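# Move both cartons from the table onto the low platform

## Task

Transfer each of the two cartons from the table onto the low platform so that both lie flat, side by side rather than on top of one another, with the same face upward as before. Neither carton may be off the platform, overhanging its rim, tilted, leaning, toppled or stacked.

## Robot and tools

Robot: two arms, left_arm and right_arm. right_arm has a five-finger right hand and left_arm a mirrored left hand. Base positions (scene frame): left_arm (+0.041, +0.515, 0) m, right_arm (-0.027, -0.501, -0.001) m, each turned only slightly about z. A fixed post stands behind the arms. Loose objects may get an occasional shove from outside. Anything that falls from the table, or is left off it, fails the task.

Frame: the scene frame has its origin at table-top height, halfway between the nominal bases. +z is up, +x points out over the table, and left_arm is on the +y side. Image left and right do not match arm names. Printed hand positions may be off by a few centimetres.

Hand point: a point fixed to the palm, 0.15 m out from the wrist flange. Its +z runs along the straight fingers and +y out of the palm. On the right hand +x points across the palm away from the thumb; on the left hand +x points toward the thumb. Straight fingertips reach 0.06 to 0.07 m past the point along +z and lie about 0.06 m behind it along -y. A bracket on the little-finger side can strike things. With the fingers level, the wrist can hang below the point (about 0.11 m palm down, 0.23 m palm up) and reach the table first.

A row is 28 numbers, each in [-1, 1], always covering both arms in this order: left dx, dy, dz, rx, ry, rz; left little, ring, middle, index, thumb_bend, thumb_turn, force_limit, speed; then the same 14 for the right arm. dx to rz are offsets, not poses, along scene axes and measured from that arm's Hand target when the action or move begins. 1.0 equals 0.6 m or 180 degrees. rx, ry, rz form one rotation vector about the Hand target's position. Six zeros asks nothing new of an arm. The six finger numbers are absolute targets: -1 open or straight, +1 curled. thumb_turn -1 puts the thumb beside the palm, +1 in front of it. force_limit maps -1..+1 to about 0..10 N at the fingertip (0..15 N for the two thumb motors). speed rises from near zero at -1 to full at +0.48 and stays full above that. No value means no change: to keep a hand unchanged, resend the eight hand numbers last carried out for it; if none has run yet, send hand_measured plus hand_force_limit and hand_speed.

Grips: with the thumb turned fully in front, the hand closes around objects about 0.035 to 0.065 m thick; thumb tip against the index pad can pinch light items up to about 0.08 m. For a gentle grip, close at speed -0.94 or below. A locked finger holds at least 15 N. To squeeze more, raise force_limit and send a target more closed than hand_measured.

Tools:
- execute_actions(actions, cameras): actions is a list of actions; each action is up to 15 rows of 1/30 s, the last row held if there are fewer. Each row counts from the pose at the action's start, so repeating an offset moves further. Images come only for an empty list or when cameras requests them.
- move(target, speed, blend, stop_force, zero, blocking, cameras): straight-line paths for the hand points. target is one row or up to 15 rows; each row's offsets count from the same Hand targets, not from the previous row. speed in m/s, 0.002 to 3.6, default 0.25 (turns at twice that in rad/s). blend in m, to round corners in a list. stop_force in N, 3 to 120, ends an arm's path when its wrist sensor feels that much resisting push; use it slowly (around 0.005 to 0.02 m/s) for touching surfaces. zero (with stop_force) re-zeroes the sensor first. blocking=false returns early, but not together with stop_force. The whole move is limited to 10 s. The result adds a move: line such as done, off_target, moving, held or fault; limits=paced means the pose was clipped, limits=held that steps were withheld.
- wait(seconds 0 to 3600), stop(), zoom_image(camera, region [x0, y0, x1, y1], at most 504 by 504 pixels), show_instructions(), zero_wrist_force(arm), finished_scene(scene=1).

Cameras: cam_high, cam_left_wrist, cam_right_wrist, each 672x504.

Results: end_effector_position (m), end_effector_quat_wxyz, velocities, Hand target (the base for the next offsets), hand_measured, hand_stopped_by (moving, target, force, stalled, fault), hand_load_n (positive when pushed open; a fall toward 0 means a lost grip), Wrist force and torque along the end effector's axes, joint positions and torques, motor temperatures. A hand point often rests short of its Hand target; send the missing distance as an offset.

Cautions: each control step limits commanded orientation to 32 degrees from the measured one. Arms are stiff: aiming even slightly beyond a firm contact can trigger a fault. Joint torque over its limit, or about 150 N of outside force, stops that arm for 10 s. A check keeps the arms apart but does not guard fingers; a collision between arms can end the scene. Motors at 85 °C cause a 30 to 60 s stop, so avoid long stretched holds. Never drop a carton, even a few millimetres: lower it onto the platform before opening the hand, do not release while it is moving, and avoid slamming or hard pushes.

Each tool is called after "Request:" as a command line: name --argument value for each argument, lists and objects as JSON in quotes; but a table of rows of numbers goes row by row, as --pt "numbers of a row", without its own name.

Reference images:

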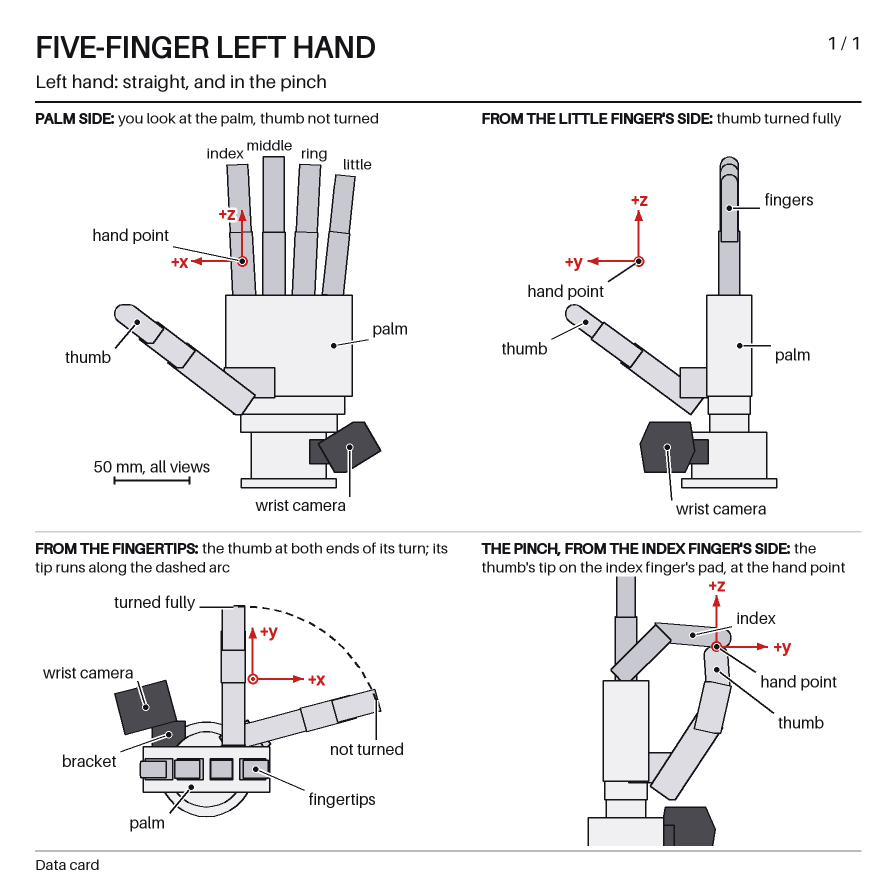

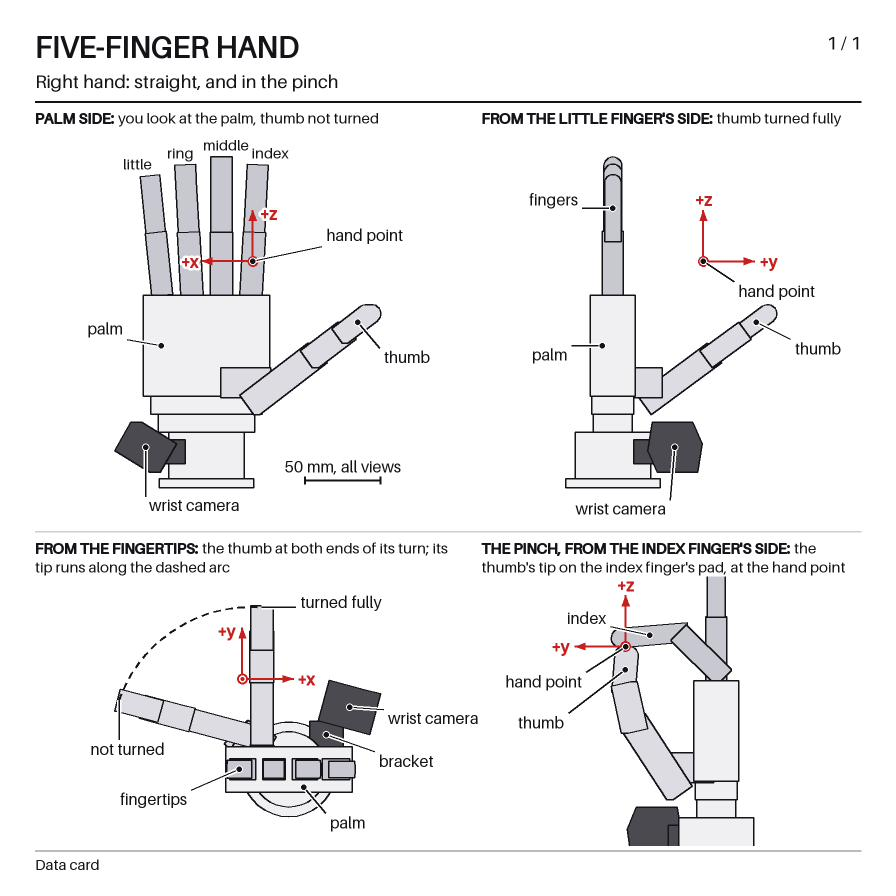

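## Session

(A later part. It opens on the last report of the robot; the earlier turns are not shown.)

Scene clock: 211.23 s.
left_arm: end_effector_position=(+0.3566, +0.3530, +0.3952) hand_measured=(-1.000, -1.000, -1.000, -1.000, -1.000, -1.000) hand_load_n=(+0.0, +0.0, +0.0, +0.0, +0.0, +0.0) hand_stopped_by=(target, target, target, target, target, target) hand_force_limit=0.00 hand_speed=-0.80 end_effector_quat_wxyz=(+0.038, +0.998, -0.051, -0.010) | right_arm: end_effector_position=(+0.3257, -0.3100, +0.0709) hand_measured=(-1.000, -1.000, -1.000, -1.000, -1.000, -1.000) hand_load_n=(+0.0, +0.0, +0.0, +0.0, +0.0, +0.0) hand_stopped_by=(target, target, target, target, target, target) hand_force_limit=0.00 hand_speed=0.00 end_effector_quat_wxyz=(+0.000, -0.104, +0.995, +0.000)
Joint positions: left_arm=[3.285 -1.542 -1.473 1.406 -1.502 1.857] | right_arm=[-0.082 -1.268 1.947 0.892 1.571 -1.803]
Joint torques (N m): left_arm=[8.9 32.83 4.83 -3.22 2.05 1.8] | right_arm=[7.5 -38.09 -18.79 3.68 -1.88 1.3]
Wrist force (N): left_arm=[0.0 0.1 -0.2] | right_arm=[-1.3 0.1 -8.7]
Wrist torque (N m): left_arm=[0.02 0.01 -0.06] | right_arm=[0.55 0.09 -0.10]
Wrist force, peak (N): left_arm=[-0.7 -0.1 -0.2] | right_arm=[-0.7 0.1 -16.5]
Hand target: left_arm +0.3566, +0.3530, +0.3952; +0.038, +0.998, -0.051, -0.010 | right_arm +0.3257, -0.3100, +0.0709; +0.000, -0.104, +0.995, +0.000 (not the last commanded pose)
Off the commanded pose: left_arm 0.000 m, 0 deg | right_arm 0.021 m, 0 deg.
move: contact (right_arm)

Request:
move --pt "0 0 0 0 0 0 -1 -1 -1 -1 -1 -1 0 -0.8 0 0 0.0268 0 0 0 -1 -1 -1 -1 -1 -1 0 0" --pt "0 0 0 0 0 0 -1 -1 -1 -1 -1 -1 0 -0.8 -0.032 0.1373 0.0268 0 0 0 -1 -1 -1 -1 -1 -1 0 0" --pt "0 0 0 0 0 0 -1 -1 -1 -1 -1 -1 0 -0.8 -0.0358 0.1552 0.0268 0 0 0 -1 -1 -1 -1 -1 -1 0 0" --speed '[0.05, 0.06, 0.02]' --blend '[0.005, 0.003, 0]' --cameras '["cam_high", "cam_right_wrist"]'

Scene clock: 219.67 s.
left_arm: end_effector_position=(+0.3566, +0.3530, +0.3952) hand_measured=(-1.000, -1.000, -1.000, -1.000, -1.000, -1.000) hand_load_n=(+0.0, +0.0, +0.0, +0.0, -0.5, +0.0) hand_stopped_by=(target, target, target, target, target, target) hand_force_limit=0.00 hand_speed=-0.80 end_effector_quat_wxyz=(+0.038, +0.998, -0.051, -0.010) | right_arm: end_effector_position=(+0.3042, -0.2169, +0.0870) hand_measured=(-1.000, -1.000, -1.000, -1.000, -1.000, -1.000) hand_load_n=(+0.0, +0.0, +0.0, +0.0, +0.0, +0.0) hand_stopped_by=(target, target, target, target, target, target) hand_force_limit=0.00 hand_speed=0.00 end_effector_quat_wxyz=(+0.000, -0.104, +0.995, +0.000)
Joint positions: left_arm=[3.285 -1.542 -1.473 1.406 -1.502 1.857] | right_arm=[0.194 -1.24 1.856 0.955 1.571 -1.528]
Joint torques (N m): left_arm=[10.35 34.97 5.12 -2.69 1.77 2.01] | right_arm=[8.29 -14.81 -21.92 4.37 1.6 1.77]
Wrist force (N): left_arm=[-0.1 0.0 0.0] | right_arm=[0.2 -0.7 0.1]
Wrist torque (N m): left_arm=[-0.01 0.04 -0.05] | right_arm=[-0.02 -0.16 -0.13]
Wrist force, peak (N): left_arm=[-0.6 0.1 -0.1] | right_arm=[-1.4 0.0 -9.0]
Hand target: left_arm +0.3566, +0.3530, +0.3952; +0.038, +0.998, -0.051, -0.010 | right_arm +0.3042, -0.2169, +0.0870; +0.000, -0.104, +0.995, +0.000
Off the commanded pose: left_arm 0.000 m, 0 deg | right_arm 0.000 m, 0 deg.
move: done

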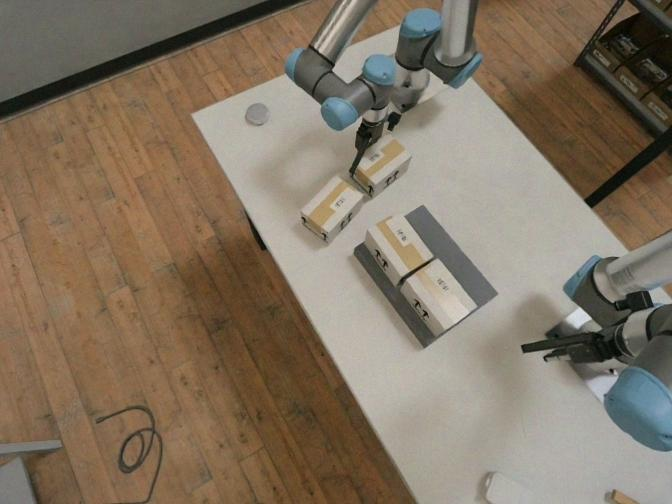

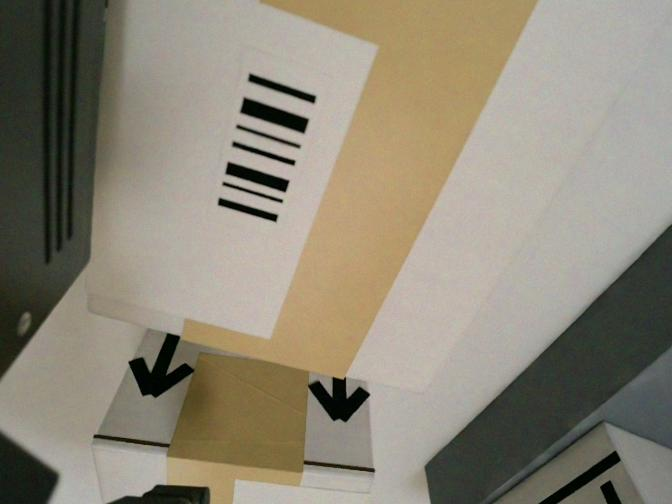

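Request:
move --pt "0 0 0 0 0 0 -1 -1 -1 -1 -1 -1 0 -0.8 -0.0155 0.0423 0 0 0 0.0594 -1 -1 -1 -1 -1 -1 0 0" --pt "0 0 0 0 0 0 -1 -1 -1 -1 -1 -1 0 -0.8 -0.0395 0.0825 0 0 0 0.1206 -1 -1 -1 -1 -1 -1 0 0" --pt "0 0 0 0 0 0 -1 -1 -1 -1 -1 -1 0 -0.8 -0.0703 0.117 0 0 0 0.1817 -1 -1 -1 -1 -1 -1 0 0" --pt "0 0 0 0 0 0 -1 -1 -1 -1 -1 -1 0 -0.8 -0.1075 0.1452 0 0 0 0.2428 -1 -1 -1 -1 -1 -1 0 0" --speed 0.07 --blend 0.005 --cameras '["cam_high", "cam_right_wrist"]'

Scene clock: 228.90 s.
left_arm: end_effector_position=(+0.3566, +0.3530, +0.3952) hand_measured=(-1.000, -1.000, -1.000, -1.000, -1.000, -1.000) hand_load_n=(+0.0, +0.0, +0.0, -0.5, +0.0, +0.0) hand_stopped_by=(target, target, target, target, target, target) hand_force_limit=0.00 hand_speed=-0.80 end_effector_quat_wxyz=(+0.038, +0.998, -0.051, -0.010) | right_arm: end_effector_position=(+0.2397, -0.1298, +0.0870) hand_measured=(-1.000, -1.000, -1.000, -1.000, -1.000, -1.000) hand_load_n=(+0.0, +0.0, +0.0, +0.0, +0.0, +0.0) hand_stopped_by=(target, target, target, target, target, target) hand_force_limit=0.00 hand_speed=0.00 end_effector_quat_wxyz=(+0.000, -0.467, +0.884, +0.000)
Joint positions: left_arm=[3.285 -1.542 -1.473 1.406 -1.502 1.857] | right_arm=[0.433 -1.135 1.7 1.006 1.571 -2.051]
Joint torques (N m): left_arm=[8.73 33.43 5.03 -2.16 1.75 1.97] | right_arm=[7.87 -18.73 -22.08 4.47 0 -1.16]
Wrist force (N): left_arm=[-0.2 -0.2 -0.1] | right_arm=[0.4 -1.3 -0.6]
Wrist torque (N m): left_arm=[-0.03 0.05 -0.06] | right_arm=[-0.06 -0.12 -0.02]
Wrist force, peak (N): left_arm=[-0.5 0.5 0.2] | right_arm=[0.6 -1.6 -0.4]
Hand target: left_arm +0.3566, +0.3530, +0.3952; +0.038, +0.998, -0.051, -0.010 | right_arm +0.2397, -0.1298, +0.0870; +0.000, -0.467, +0.884, +0.000
Off the commanded pose: left_arm 0.000 m, 0 deg | right_arm 0.000 m, 0 deg.
move: done

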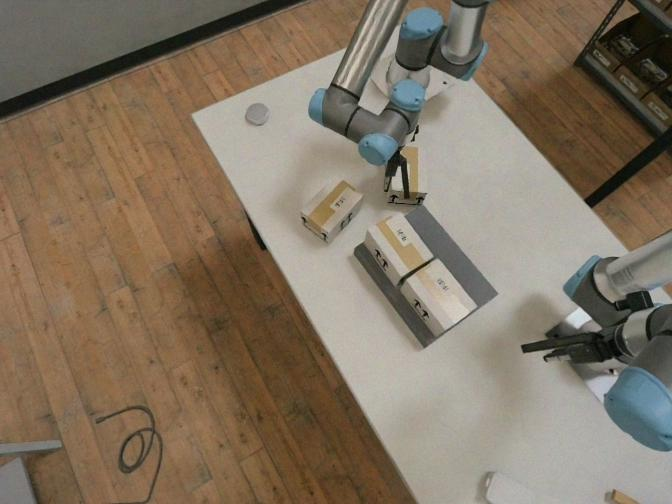

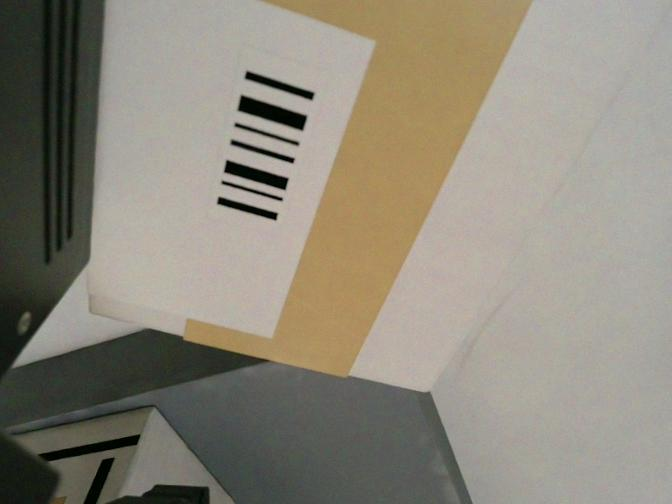

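Request:
move --pt "0 0 0 0 0 0 -1 -1 -1 -1 -1 -1 0 -0.8 -0.0418 0.0203 0 0 0 0.0611 -1 -1 -1 -1 -1 -1 0 0" --pt "0 0 0 0 0 0 -1 -1 -1 -1 -1 -1 0 -0.8 -0.0868 0.0325 0 0 0 0.1222 -1 -1 -1 -1 -1 -1 0 0" --pt "0 0 0 0 0 0 -1 -1 -1 -1 -1 -1 0 -0.8 -0.1247 0.036 0 0 0 0.1722 -1 -1 -1 -1 -1 -1 0 0" --pt "0 0 0 0 0 0 -1 -1 -1 -1 -1 -1 0 -0.8 -0.1585 0.034 0 0 0 0.2167 -1 -1 -1 -1 -1 -1 0 0" --speed 0.07 --blend 0.005 --cameras '["cam_high", "cam_right_wrist"]'

Scene clock: 242.87 s.
left_arm: end_effector_position=(+0.3566, +0.3530, +0.3952) hand_measured=(-1.000, -1.000, -1.000, -1.000, -1.000, -1.000) hand_load_n=(+0.0, +0.0, +0.0, +0.0, +0.0, +0.0) hand_stopped_by=(target, target, target, target, target, target) hand_force_limit=0.00 hand_speed=-0.80 end_effector_quat_wxyz=(+0.038, +0.998, -0.051, -0.010) | right_arm: end_effector_position=(+0.1446, -0.1093, +0.0870) hand_measured=(-1.000, -1.000, -1.000, -1.000, -1.000, -1.000) hand_load_n=(+0.0, +0.0, +0.0, +0.0, -0.5, +0.0) hand_stopped_by=(target, target, target, target, target, target) hand_force_limit=0.00 hand_speed=0.00 end_effector_quat_wxyz=(+0.000, +0.735, -0.678, +0.000)
Joint positions: left_arm=[3.285 -1.542 -1.473 1.406 -1.502 1.857] | right_arm=[0.63 -1.131 1.693 1.009 1.571 -2.535]
Joint torques (N m): left_arm=[7.17 32.88 4.89 -1.44 2.06 1.72] | right_arm=[8.09 -51.76 -4.37 0.17 -2.41 -1.39]
Wrist force (N): left_arm=[-0.1 0.0 0.0] | right_arm=[0.4 -1.1 0.6]
Wrist torque (N m): left_arm=[-0.01 0.03 -0.06] | right_arm=[-0.09 -0.15 -0.01]
Wrist force, peak (N): left_arm=[-0.8 -0.1 -0.3] | right_arm=[0.2 -1.8 -0.6]
Hand target: left_arm +0.3566, +0.3530, +0.3952; +0.038, +0.998, -0.051, -0.010 | right_arm +0.1446, -0.1094, +0.0870; +0.000, +0.735, -0.678, +0.000
Off the commanded pose: left_arm 0.000 m, 0 deg | right_arm 0.000 m, 0 deg.
move: done

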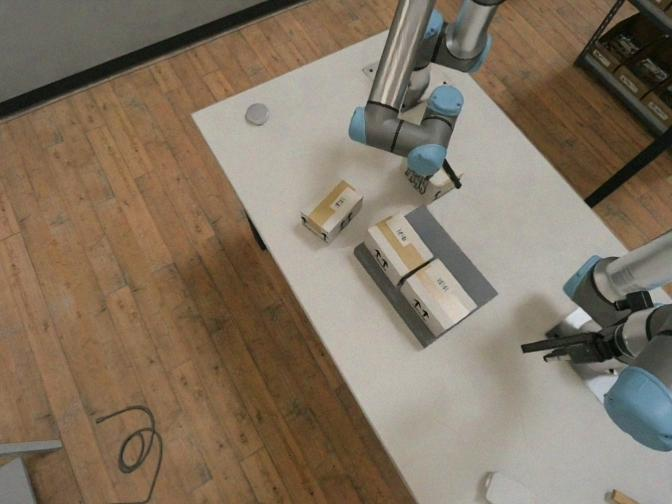

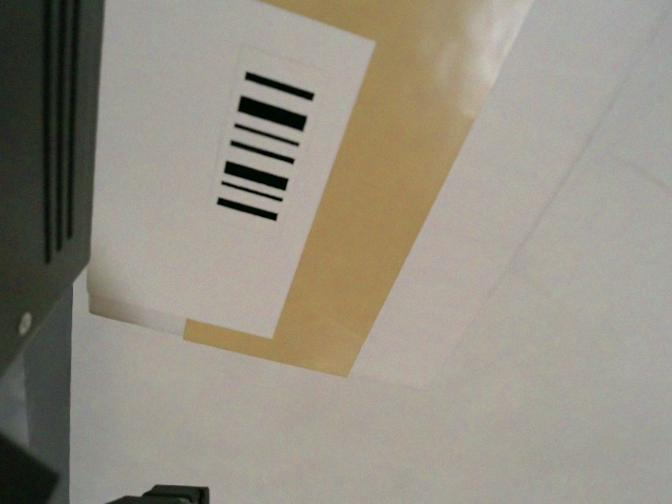

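Request:
move --pt "0 0 0 0 0 0 -1 -1 -1 -1 -1 -1 0 -0.8 0.083 0.007 0 0 0 0 -1 -1 -1 -1 -1 -1 0 0" --pt "0 0 0 0 0 0 -1 -1 -1 -1 -1 -1 0 -0.8 0.083 0.0 0.28 0 0 0 -1 -1 -1 -1 -1 -1 0 0" --pt "-0.2858 -0.6383 -0.2253 -0.0312 -0.005 0.0607 -1 -1 -1 -1 -1 -1 0 -0.8 0.082 -0.25 0.3 0.0398 0.0471 -0.4965 -1 -1 -1 -1 -1 -1 0 0" --speed '[0.08, 0.2, 0.25]' --blend '[0.01, 0.02, 0]' --cameras '["cam_high", "cam_left_wrist", "cam_right_wrist"]'

Scene clock: 266.93 s.
left_arm: end_effector_position=(+0.1852, -0.0299, +0.2600) hand_measured=(-1.000, -1.000, -1.000, -1.000, -1.000, -1.000) hand_load_n=(+0.0, +0.0, +0.0, +0.0, +0.0, +0.0) hand_stopped_by=(target, target, target, target, target, target) hand_force_limit=0.00 hand_speed=-0.80 end_effector_quat_wxyz=(+0.087, +0.995, +0.044, +0.004) | right_arm: end_effector_position=(+0.1938, -0.2593, +0.2670) hand_measured=(-1.000, -1.000, -1.000, -1.000, -1.000, -1.000) hand_load_n=(+0.0, +0.0, +0.0, +0.0, +0.0, +0.0) hand_stopped_by=(target, target, target, target, target, target) hand_force_limit=0.00 hand_speed=0.00 end_effector_quat_wxyz=(-0.004, -0.044, +0.995, +0.087)
Joint positions: left_arm=[2.056 -1.924 -1.344 1.855 -1.497 0.432] | right_arm=[-0.043 -1.768 1.965 1.386 1.397 -1.645]
Joint torques (N m): left_arm=[-7.79 17.01 27.91 -2.04 -1.65 -2.02] | right_arm=[-5.58 -21.57 -6.63 4.31 -3.29 1.39]
Wrist force (N): left_arm=[-0.2 -0.1 0.2] | right_arm=[0.6 -0.2 -0.3]
Wrist torque (N m): left_arm=[-0.04 0.07 0.08] | right_arm=[0.00 -0.18 -0.11]
Wrist force, peak (N): left_arm=[0.1 -2.4 -0.7] | right_arm=[0.3 -0.3 1.9]
Hand target: left_arm +0.1851, -0.0299, +0.2600; +0.087, +0.995, +0.044, +0.004 | right_arm +0.1938, -0.2594, +0.2670; -0.004, -0.044, +0.995, +0.087
Off the commanded pose: left_arm 0.000 m, 0 deg | right_arm 0.000 m, 0 deg.
move: done

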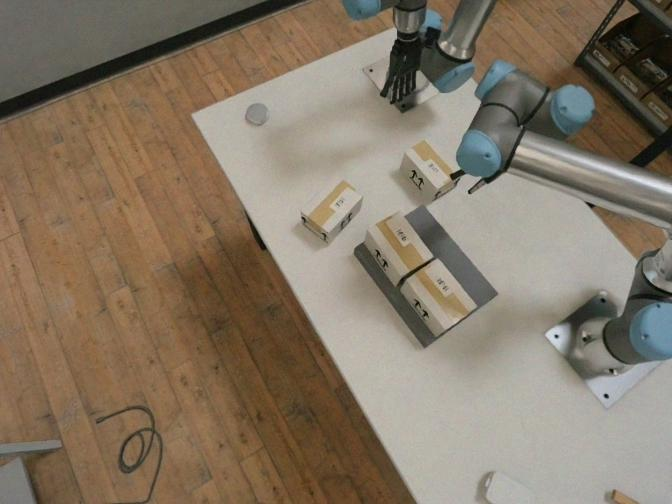

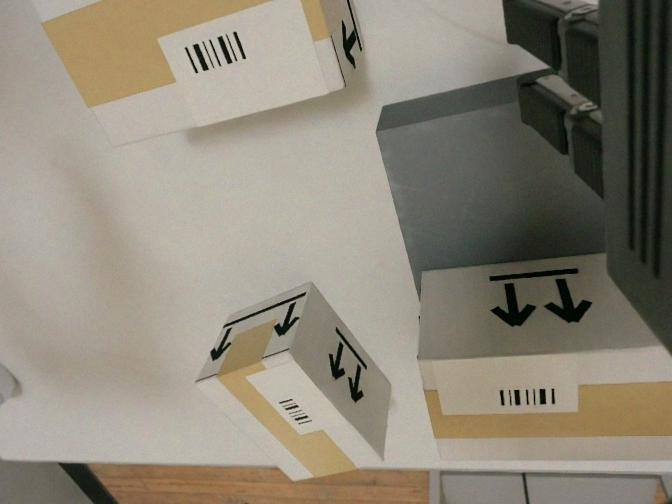

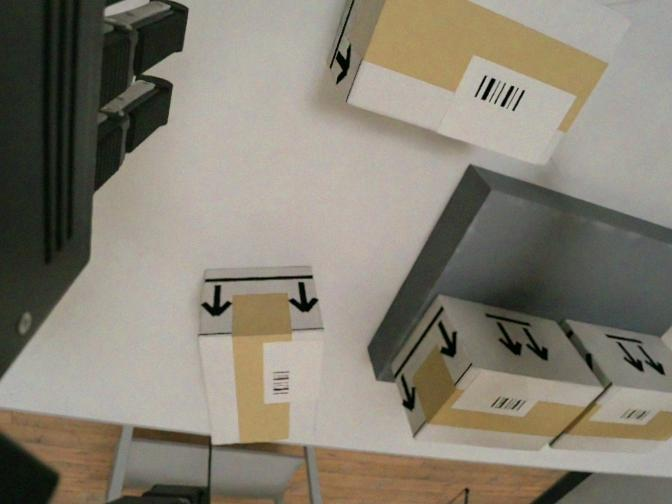

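Request:
zoom_image --camera "cam_right_wrist" --region '[310, 0, 672, 260]'

Request:
zoom_image --camera "cam_left_wrist" --region '[20, 0, 420, 320]'

Request:
zoom_image --camera "cam_right_wrist" --region '[350, 150, 672, 460]'

Scaled by 1.392 from the camera's image (finer frame: 960x720).

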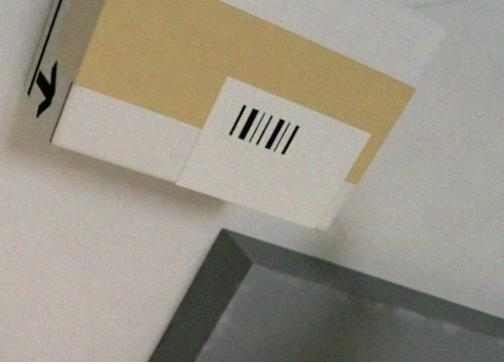

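Scaled by 1.260 from the camera's image (finer frame: 960x720).

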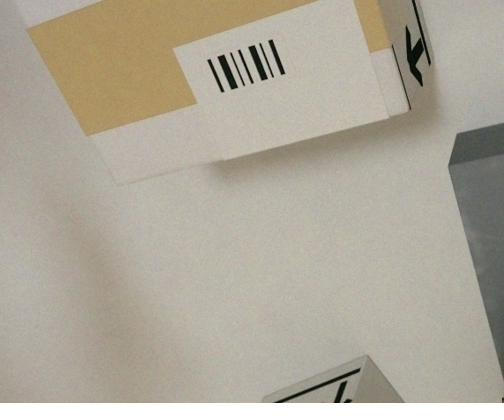

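Scaled by 1.565 from the camera's image (finer frame: 960x720).

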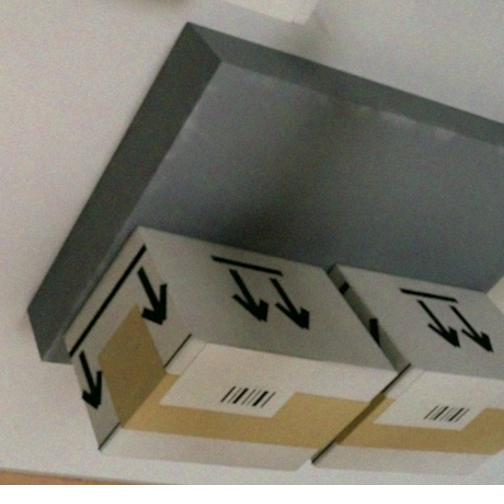

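Request:
zoom_image --camera "cam_left_wrist" --region '[270, 0, 400, 120]'

Request:
zoom_image --camera "cam_right_wrist" --region '[500, 0, 672, 190]'

Scaled by 3.877 from the camera's image (finer frame: 960x720).

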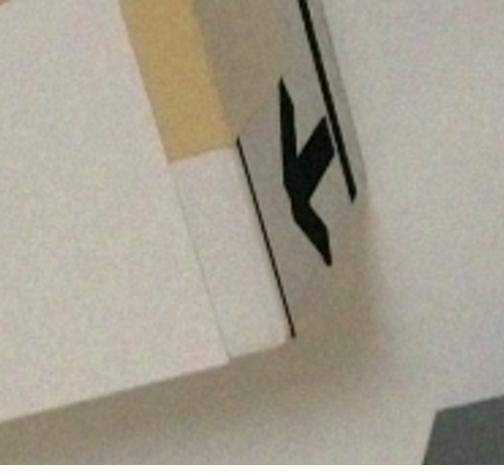

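Scaled by 2.653 from the camera's image (finer frame: 960x720).

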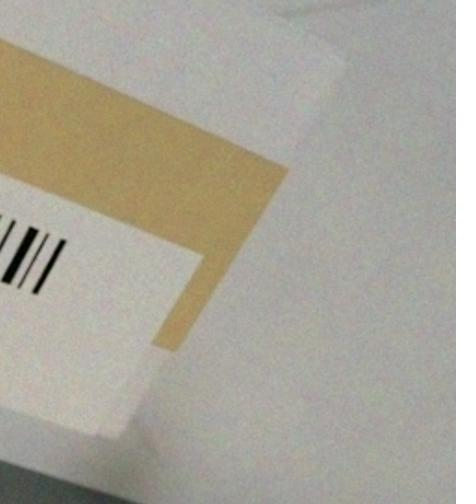

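Request:
move --pt "-0.0098 -0.0802 0 0 0 0 -1 -1 -1 -1 -1 -1 0 -0.8 -0.007 0.0945 -0.02 0 0 0 -1 -1 -1 -1 -1 -1 0 0" --pt "-0.0098 -0.0802 -0.2483 0 0 0 -1 -1 -1 -1 -1 -1 0 -0.8 -0.007 0.0945 -0.26 0 0 0 -1 -1 -1 -1 -1 -1 0 0" --speed '[0.12, 0.12]' --blend '[0.01, 0]' --cameras '["cam_high", "cam_left_wrist", "cam_right_wrist"]'

Scene clock: 282.67 s.
left_arm: end_effector_position=(+0.1792, -0.0781, +0.1111) hand_measured=(-1.000, -1.000, -1.000, -1.000, -1.000, -1.000) hand_load_n=(+0.0, +0.0, +0.0, +0.0, -0.5, +0.0) hand_stopped_by=(target, target, target, target, target, target) hand_force_limit=0.00 hand_speed=-0.80 end_effector_quat_wxyz=(+0.087, +0.995, +0.044, +0.004) | right_arm: end_effector_position=(+0.1896, -0.2027, +0.1111) hand_measured=(-1.000, -1.000, -1.000, -1.000, -1.000, -1.000) hand_load_n=(+0.0, +0.0, +0.0, +0.0, +0.0, +0.0) hand_stopped_by=(target, target, target, target, target, target) hand_force_limit=0.00 hand_speed=0.00 end_effector_quat_wxyz=(-0.004, -0.044, +0.995, +0.087)
Joint positions: left_arm=[1.995 -2.13 -1.43 2.152 -1.507 0.371] | right_arm=[0.214 -1.509 2.154 0.894 1.4 -1.384]
Joint torques (N m): left_arm=[-1.46 22.06 3.4 0.02 1.58 -0.61] | right_arm=[7.8 -5.41 -4.95 0.13 -2.48 1.63]
Wrist force (N): left_arm=[-0.1 -0.2 -0.1] | right_arm=[0.3 -0.1 0.0]
Wrist torque (N m): left_arm=[-0.05 0.05 0.08] | right_arm=[-0.02 -0.10 -0.15]
Wrist force, peak (N): left_arm=[-0.9 -0.3 0.6] | right_arm=[-1.2 -3.0 -1.1]
Hand target: left_arm +0.1792, -0.0781, +0.1110; +0.087, +0.995, +0.044, +0.004 | right_arm +0.1896, -0.2027, +0.1110; -0.004, -0.044, +0.995, +0.087
Off the commanded pose: left_arm 0.000 m, 0 deg | right_arm 0.000 m, 0 deg.
move: done

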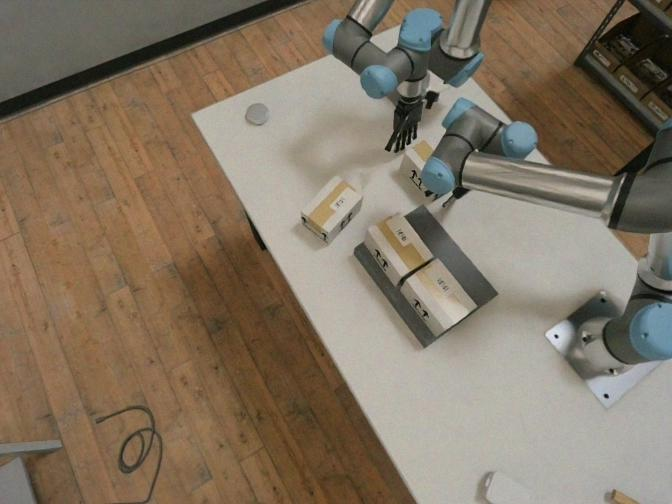

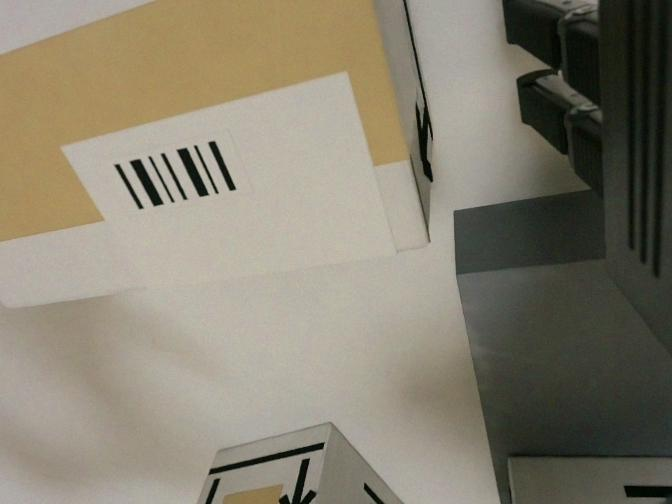

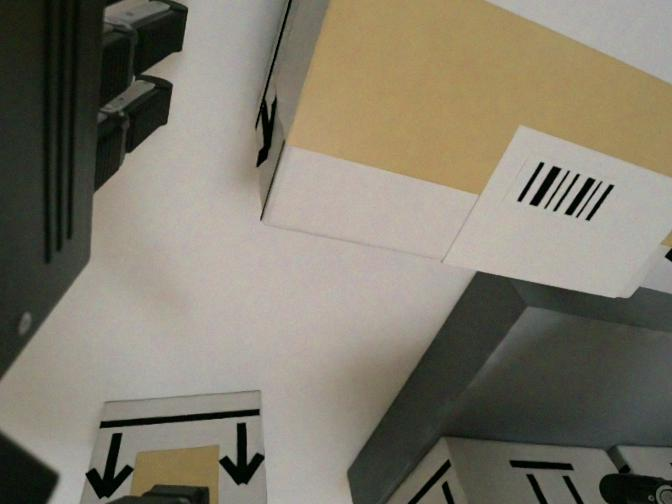

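Request:
move --pt "0.0015 -0.0166 0 0 0 0 -1 -1 -1 -1 -1 -1 0 -0.8 -0.0015 0.0166 0 0 0 0 -1 -1 -1 -1 -1 -1 0 0" --speed 0.04

Request:
move --pt "0 0 0 0 0 0 -0.4 -0.4 -0.4 -0.4 -1 -1 -0.2 -0.94 0 0 0 0 0 0 -0.4 -0.4 -0.4 -0.4 -1 -1 -0.2 -0.94" --speed 0.04 --cameras '["cam_high", "cam_left_wrist", "cam_right_wrist"]'

Scene clock: 286.73 s.
left_arm: end_effector_position=(+0.1801, -0.0880, +0.1110) hand_measured=(-1.000, -1.000, -1.000, -1.000, -1.000, -1.000) hand_load_n=(+0.0, +0.0, +0.0, +0.0, -0.5, +0.0) hand_stopped_by=(target, target, target, target, target, target) hand_force_limit=0.00 hand_speed=-0.80 end_effector_quat_wxyz=(+0.087, +0.995, +0.044, +0.004) | right_arm: end_effector_position=(+0.1887, -0.1927, +0.1110) hand_measured=(-1.000, -1.000, -1.000, -1.000, -1.000, -1.000) hand_load_n=(+0.0, +0.0, +0.0, +0.0, +0.0, +0.0) hand_stopped_by=(target, target, target, target, target, target) hand_force_limit=0.00 hand_speed=0.00 end_effector_quat_wxyz=(-0.004, -0.044, +0.995, +0.087)
Joint positions: left_arm=[1.988 -2.152 -1.394 2.138 -1.508 0.364] | right_arm=[0.254 -1.494 2.135 0.89 1.401 -1.343]
Joint torques (N m): left_arm=[-9.07 23.54 27.39 -4.27 -1.59 -2.18] | right_arm=[7.34 -6.06 -21.67 0.1 1.7 1.46]
Wrist force (N): left_arm=[-0.4 -0.5 -0.4] | right_arm=[0.3 -0.1 0.2]
Wrist torque (N m): left_arm=[-0.08 0.07 0.06] | right_arm=[-0.04 -0.10 -0.15]
Wrist force, peak (N): left_arm=[-0.3 -0.7 0.1] | right_arm=[-0.1 -0.6 -0.1]
Hand target: left_arm +0.1801, -0.0880, +0.1110; +0.087, +0.995, +0.044, +0.004 | right_arm +0.1887, -0.1927, +0.1110; -0.004, -0.044, +0.995, +0.087
Off the commanded pose: left_arm 0.000 m, 0 deg | right_arm 0.000 m, 0 deg.
move: done

Scene clock: 289.70 s.
left_arm: end_effector_position=(+0.1801, -0.0880, +0.1110) hand_measured=(-0.590, -0.662, -0.696, -0.640, -1.000, -1.000) hand_load_n=(+5.0, +3.0, +1.0, +3.5, +0.0, +0.0) hand_stopped_by=(force, force, force, force, target, target) hand_force_limit=-0.20 hand_speed=-0.94 end_effector_quat_wxyz=(+0.087, +0.995, +0.044, +0.004) | right_arm: end_effector_position=(+0.1887, -0.1927, +0.1110) hand_measured=(-0.544, -0.640, -0.708, -0.668, -1.000, -1.000) hand_load_n=(+4.5, +4.0, +1.0, +3.0, +0.0, +0.0) hand_stopped_by=(force, force, force, force, target, target) hand_force_limit=-0.20 hand_speed=-0.94 end_effector_quat_wxyz=(-0.004, -0.044, +0.995, +0.087)
Joint positions: left_arm=[1.988 -2.152 -1.393 2.138 -1.508 0.364] | right_arm=[0.254 -1.494 2.135 0.89 1.401 -1.343]
Joint torques (N m): left_arm=[-8.06 29.72 24.51 1.45 -0.25 -2.02] | right_arm=[6.26 -6.81 -21.34 0.3 -3.22 0.49]
Wrist force (N): left_arm=[-1.2 -10.1 1.1] | right_arm=[-0.8 -10.7 0.6]
Wrist torque (N m): left_arm=[-0.07 0.14 0.42] | right_arm=[-0.16 -0.04 -0.54]
Wrist force, peak (N): left_arm=[-1.3 -10.7 1.4] | right_arm=[-1.5 -11.3 0.9]
Hand target: left_arm +0.1801, -0.0880, +0.1110; +0.087, +0.995, +0.044, +0.004 | right_arm +0.1887, -0.1927, +0.1110; -0.004, -0.044, +0.995, +0.087
Off the commanded pose: left_arm 0.000 m, 0 deg | right_arm 0.000 m, 0 deg.
move: done

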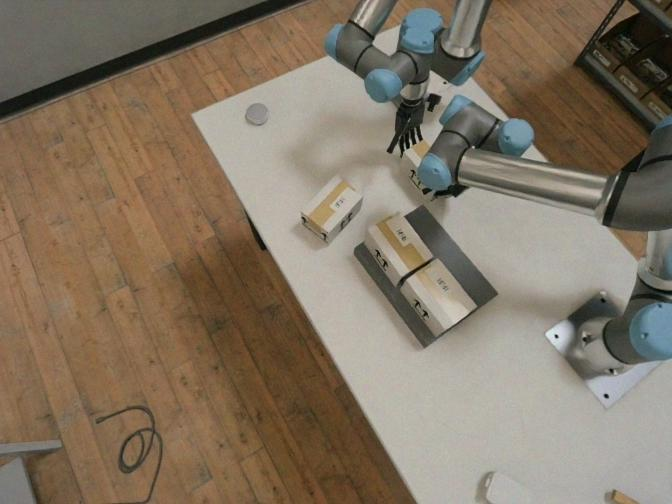

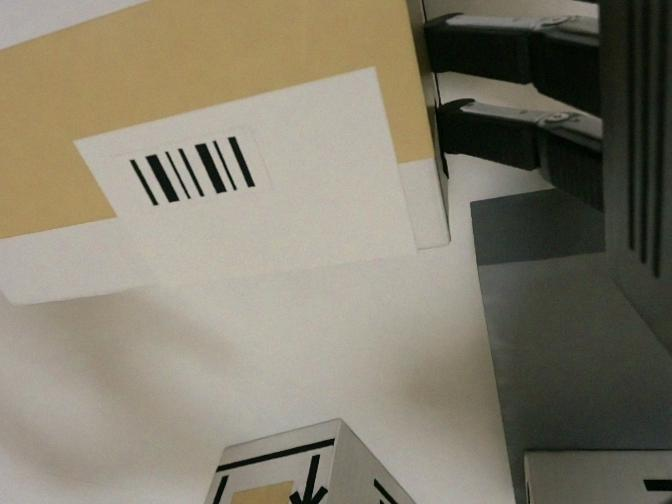

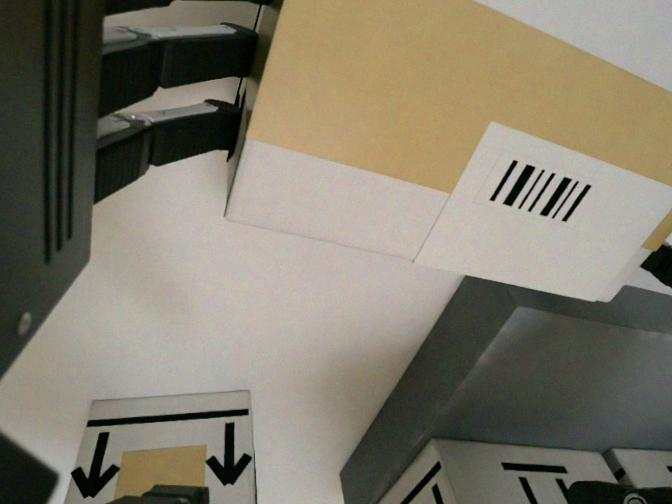

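Request:
move --pt "0 0 0 0 0 0 -0.3 -0.3 -0.3 -0.3 -1 -1 0.2 -0.94 0 0 0 0 0 0 -0.3 -0.3 -0.3 -0.3 -1 -1 0.2 -0.94" --speed 0.04

Scene clock: 291.53 s.
left_arm: end_effector_position=(+0.1801, -0.0880, +0.1110) hand_measured=(-0.552, -0.626, -0.654, -0.614, -1.000, -1.000) hand_load_n=(+6.0, +6.5, +6.5, +4.5, +0.0, +0.0) hand_stopped_by=(force, force, force, force, target, target) hand_force_limit=0.20 hand_speed=-0.94 end_effector_quat_wxyz=(+0.087, +0.995, +0.044, +0.004) | right_arm: end_effector_position=(+0.1887, -0.1927, +0.1110) hand_measured=(-0.512, -0.608, -0.670, -0.626, -1.000, -1.000) hand_load_n=(+6.0, +6.0, +6.0, +7.0, +0.0, +0.0) hand_stopped_by=(force, force, force, force, target, target) hand_force_limit=0.20 hand_speed=-0.94 end_effector_quat_wxyz=(-0.004, -0.044, +0.995, +0.087)
Joint positions: left_arm=[1.988 -2.152 -1.393 2.138 -1.508 0.364] | right_arm=[0.254 -1.494 2.135 0.89 1.401 -1.343]
Joint torques (N m): left_arm=[-6.02 35.8 24.9 1.39 1.2 -2.14] | right_arm=[7.23 -9.14 -19.59 0.52 -5.54 -1.11]
Wrist force (N): left_arm=[-0.5 -21.6 0.1] | right_arm=[0.2 -23.6 -1.6]
Wrist torque (N m): left_arm=[0.23 0.13 0.75] | right_arm=[-0.12 0.00 -0.86]
Wrist force, peak (N): left_arm=[-0.2 -22.1 0.2] | right_arm=[0.2 -24.0 -1.7]
Hand target: left_arm +0.1801, -0.0880, +0.1110; +0.087, +0.995, +0.044, +0.004 | right_arm +0.1887, -0.1927, +0.1110; -0.004, -0.044, +0.995, +0.087
Off the commanded pose: left_arm 0.000 m, 0 deg | right_arm 0.000 m, 0 deg.
move: done

Request:
move --pt "0 0 0.025 0 0 0 -0.3 -0.3 -0.3 -0.3 -1 -1 0.2 -0.94 0 0 0.025 0 0 0 -0.3 -0.3 -0.3 -0.3 -1 -1 0.2 -0.94" --speed 0.03 --cameras '["cam_high", "cam_left_wrist", "cam_right_wrist"]'

Scene clock: 293.97 s.
left_arm: end_effector_position=(+0.1801, -0.0880, +0.1259) hand_measured=(-0.552, -0.626, -0.654, -0.614, -1.000, -1.000) hand_load_n=(+6.0, +6.5, +7.0, +5.0, +0.0, +0.0) hand_stopped_by=(force, force, force, force, target, target) hand_force_limit=0.20 hand_speed=-0.94 end_effector_quat_wxyz=(+0.087, +0.995, +0.044, +0.004) | right_arm: end_effector_position=(+0.1887, -0.1927, +0.1259) hand_measured=(-0.512, -0.608, -0.670, -0.626, -1.000, -1.000) hand_load_n=(+6.5, +6.0, +6.5, +7.0, +0.0, +0.0) hand_stopped_by=(force, force, force, force, target, target) hand_force_limit=0.20 hand_speed=-0.94 end_effector_quat_wxyz=(-0.004, -0.044, +0.995, +0.087)
Joint positions: left_arm=[1.988 -2.139 -1.374 2.105 -1.508 0.364] | right_arm=[0.254 -1.518 2.114 0.935 1.401 -1.343]
Joint torques (N m): left_arm=[-2.86 70.49 35.54 0.66 3.71 -1.64] | right_arm=[5.92 -31.23 -23.73 3.02 -6.45 1.14]
Wrist force (N): left_arm=[-0.4 -22.4 0.0] | right_arm=[0.0 -24.3 -2.0]
Wrist torque (N m): left_arm=[0.21 0.09 0.81] | right_arm=[-0.10 0.00 -0.88]
Wrist force, peak (N): left_arm=[-0.4 -22.7 -0.1] | right_arm=[0.0 -24.3 -2.0]
Hand target: left_arm +0.1801, -0.0880, +0.1260; +0.087, +0.995, +0.044, +0.004 | right_arm +0.1887, -0.1927, +0.1260; -0.004, -0.044, +0.995, +0.087
Off the commanded pose: left_arm 0.000 m, 0 deg | right_arm 0.000 m, 0 deg.
move: done

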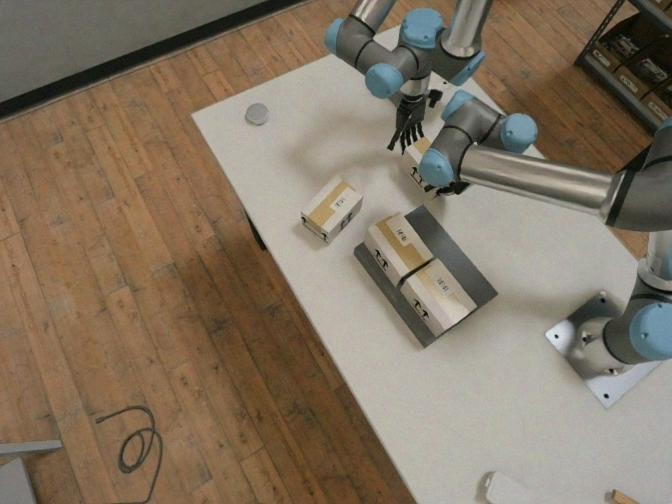

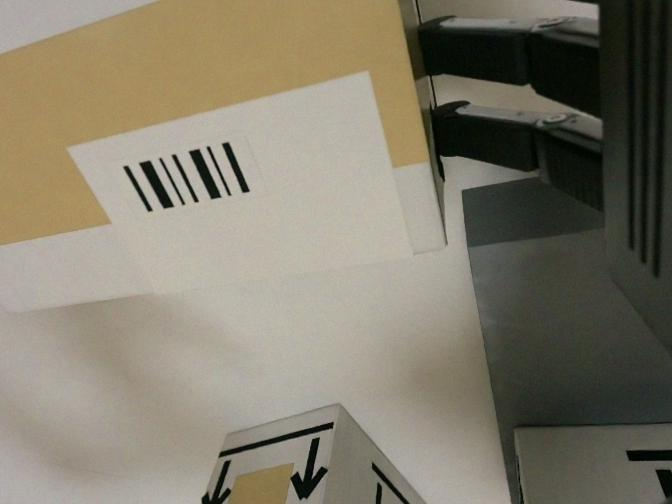

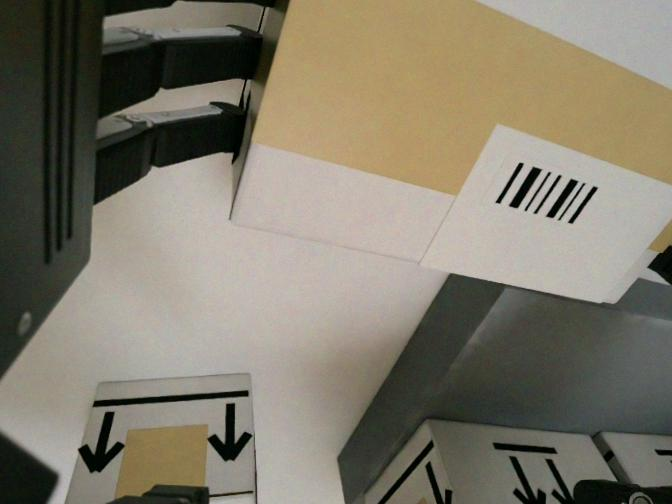

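Request:
move --pt "0 0 0.1083 0 0 0 -0.3 -0.3 -0.3 -0.3 -1 -1 0.2 -0.94 0 0 0.1083 0 0 0 -0.3 -0.3 -0.3 -0.3 -1 -1 0.2 -0.94" --pt "0.05 0.135 0.1083 0 0 0 -0.3 -0.3 -0.3 -0.3 -1 -1 0.2 -0.94 0.05 0.135 0.1083 0 0 0 -0.3 -0.3 -0.3 -0.3 -1 -1 0.2 -0.94" --speed '[0.06, 0.06]' --blend '[0.01, 0]' --cameras '["cam_high", "cam_right_wrist"]'

Scene clock: 311.90 s.
left_arm: end_effector_position=(+0.2101, -0.0071, +0.1910) hand_measured=(-0.552, -0.626, -0.654, -0.614, -1.000, -1.000) hand_load_n=(+8.0, +7.5, +6.5, +3.5, +0.0, +0.0) hand_stopped_by=(force, force, force, force, target, target) hand_force_limit=0.20 hand_speed=-0.94 end_effector_quat_wxyz=(+0.087, +0.995, +0.044, +0.004) | right_arm: end_effector_position=(+0.2187, -0.1118, +0.1910) hand_measured=(-0.512, -0.608, -0.670, -0.626, -1.000, -1.000) hand_load_n=(+7.5, +6.0, +6.5, +6.5, +0.0, +0.0) hand_stopped_by=(force, force, force, force, target, target) hand_force_limit=0.20 hand_speed=-0.94 end_effector_quat_wxyz=(-0.004, -0.044, +0.995, +0.087)
Joint positions: left_arm=[2.134 -1.922 -1.528 2.032 -1.485 0.508] | right_arm=[0.466 -1.401 1.783 1.114 1.413 -1.129]
Joint torques (N m): left_arm=[10.32 56.1 9.71 5.49 5.57 2.09] | right_arm=[12.4 -11.51 -27.65 1.38 -2.71 1.78]
Wrist force (N): left_arm=[0.3 -23.0 -0.4] | right_arm=[0.4 -24.9 -2.0]
Wrist torque (N m): left_arm=[0.50 0.13 0.76] | right_arm=[0.17 0.03 -0.95]
Wrist force, peak (N): left_arm=[-1.1 -28.4 -0.9] | right_arm=[-1.1 -29.7 -2.4]
Hand target: left_arm +0.2101, -0.0070, +0.1910; +0.087, +0.995, +0.044, +0.004 | right_arm +0.2187, -0.1117, +0.1910; -0.004, -0.044, +0.995, +0.087
Off the commanded pose: left_arm 0.000 m, 0 deg | right_arm 0.000 m, 0 deg.
move: done

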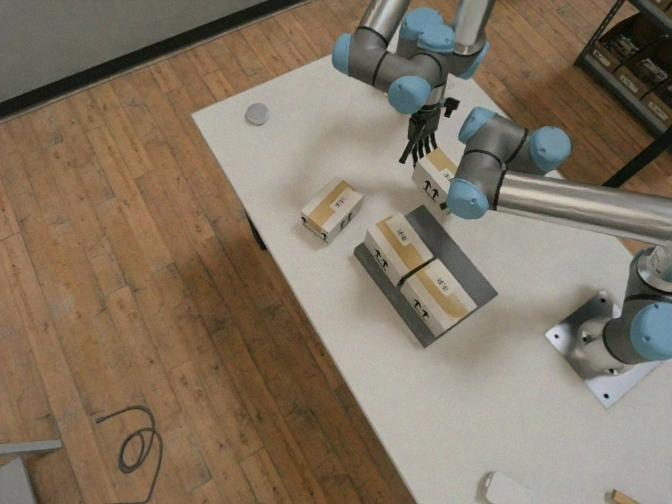

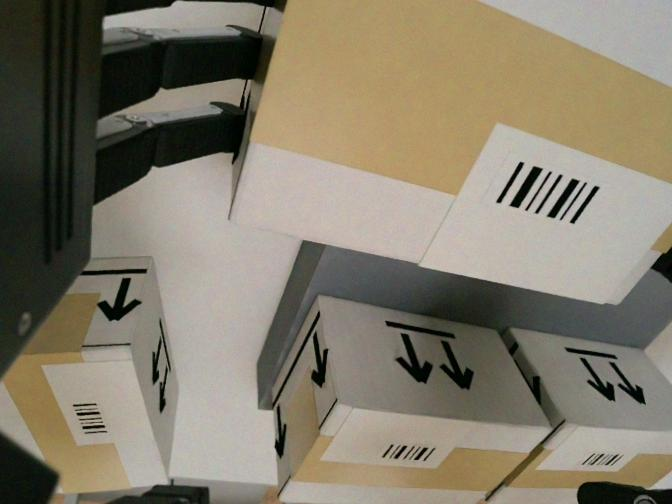

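Request:
move --pt "0.075 0.2 0 0 0 0 -0.3 -0.3 -0.3 -0.3 -1 -1 0.2 -0.94 0.075 0.2 0 0 0 0 -0.3 -0.3 -0.3 -0.3 -1 -1 0.2 -0.94" --pt "0.1482 0.4043 0 0 0 0 -0.3 -0.3 -0.3 -0.3 -1 -1 0.2 -0.94 0.1482 0.4043 0 0 0 0 -0.3 -0.3 -0.3 -0.3 -1 -1 0.2 -0.94" --speed '[0.07, 0.07]' --blend '[0.02, 0]' --cameras '["all"]'

Scene clock: 317.80 s.
left_arm: end_effector_position=(+0.2990, +0.2355, +0.1910) hand_measured=(-0.552, -0.626, -0.654, -0.614, -1.000, -1.000) hand_load_n=(+6.5, +8.0, +8.0, +4.0, +0.0, +0.0) hand_stopped_by=(force, force, force, force, target, target) hand_force_limit=0.20 hand_speed=-0.94 end_effector_quat_wxyz=(+0.087, +0.995, +0.044, +0.004) | right_arm: end_effector_position=(+0.3076, +0.1309, +0.1910) hand_measured=(-0.512, -0.608, -0.670, -0.626, -1.000, -1.000) hand_load_n=(+8.5, +7.0, +6.5, +7.0, +0.0, +0.0) hand_stopped_by=(force, force, force, force, target, target) hand_force_limit=0.20 hand_speed=-0.94 end_effector_quat_wxyz=(-0.004, -0.044, +0.995, +0.087)
Joint positions: left_arm=[2.902 -1.544 -2.004 2.027 -1.404 1.279] | right_arm=[0.756 -0.769 0.817 1.406 1.441 -0.837]
Joint torques (N m): left_arm=[6.75 33.19 7.15 -2.94 9.24 1.85] | right_arm=[15.97 -32.41 -31.66 0.08 -1.99 1.84]
Wrist force (N): left_arm=[0.3 -25.1 -0.9] | right_arm=[0.8 -26.9 -1.9]
Wrist torque (N m): left_arm=[0.38 0.04 0.85] | right_arm=[0.05 -0.07 -1.01]
Wrist force, peak (N): left_arm=[0.6 -25.4 -0.7] | right_arm=[0.8 -27.1 -1.8]
Hand target: left_arm +0.2991, +0.2356, +0.1910; +0.087, +0.995, +0.044, +0.004 | right_arm +0.3076, +0.1309, +0.1910; -0.004, -0.044, +0.995, +0.087
Off the commanded pose: left_arm 0.000 m, 0 deg | right_arm 0.000 m, 0 deg.
move: done

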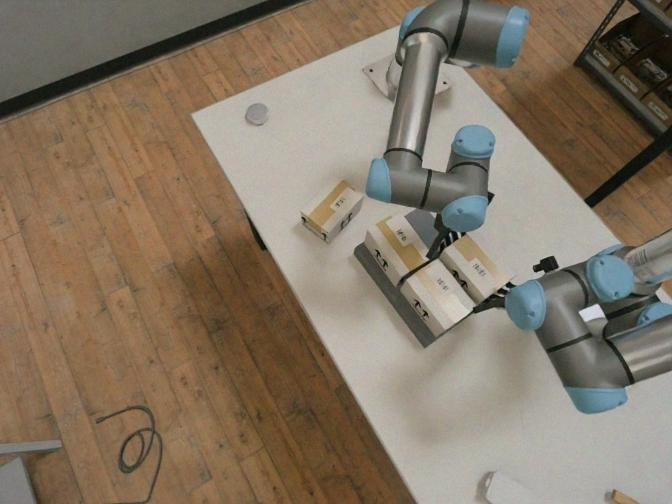

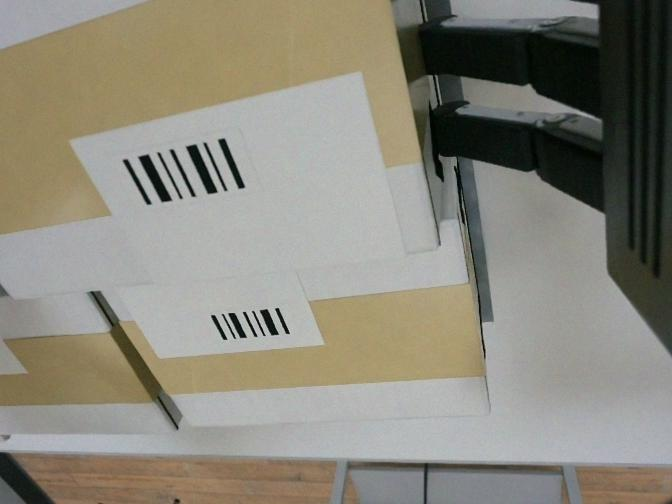

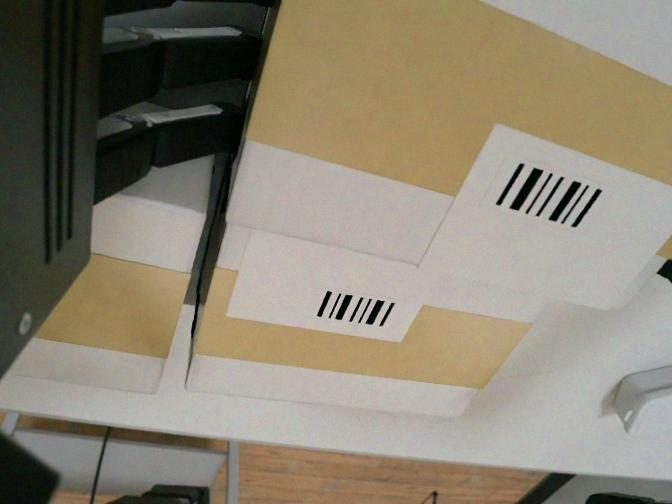

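Request:
zoom_image --camera "cam_left_wrist" --region '[320, 130, 560, 430]'

Request:
zoom_image --camera "cam_high" --region '[345, 190, 525, 350]'

Request:
zoom_image --camera "cam_right_wrist" --region '[180, 100, 672, 430]'

Scaled by 1.680 from the camera's image (finer frame: 960x720).

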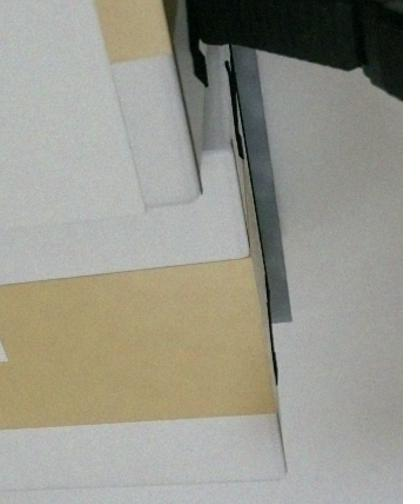

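Scaled by 2.800 from the camera's image (finer frame: 960x720).

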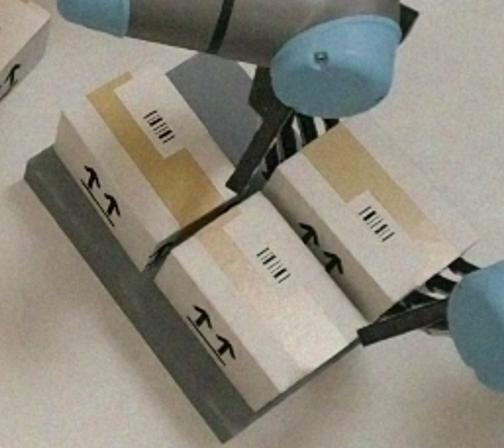

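Scaled by 1.024 from the camera's image (finer frame: 960x720).

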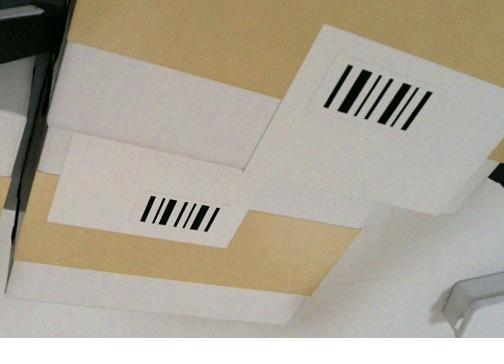

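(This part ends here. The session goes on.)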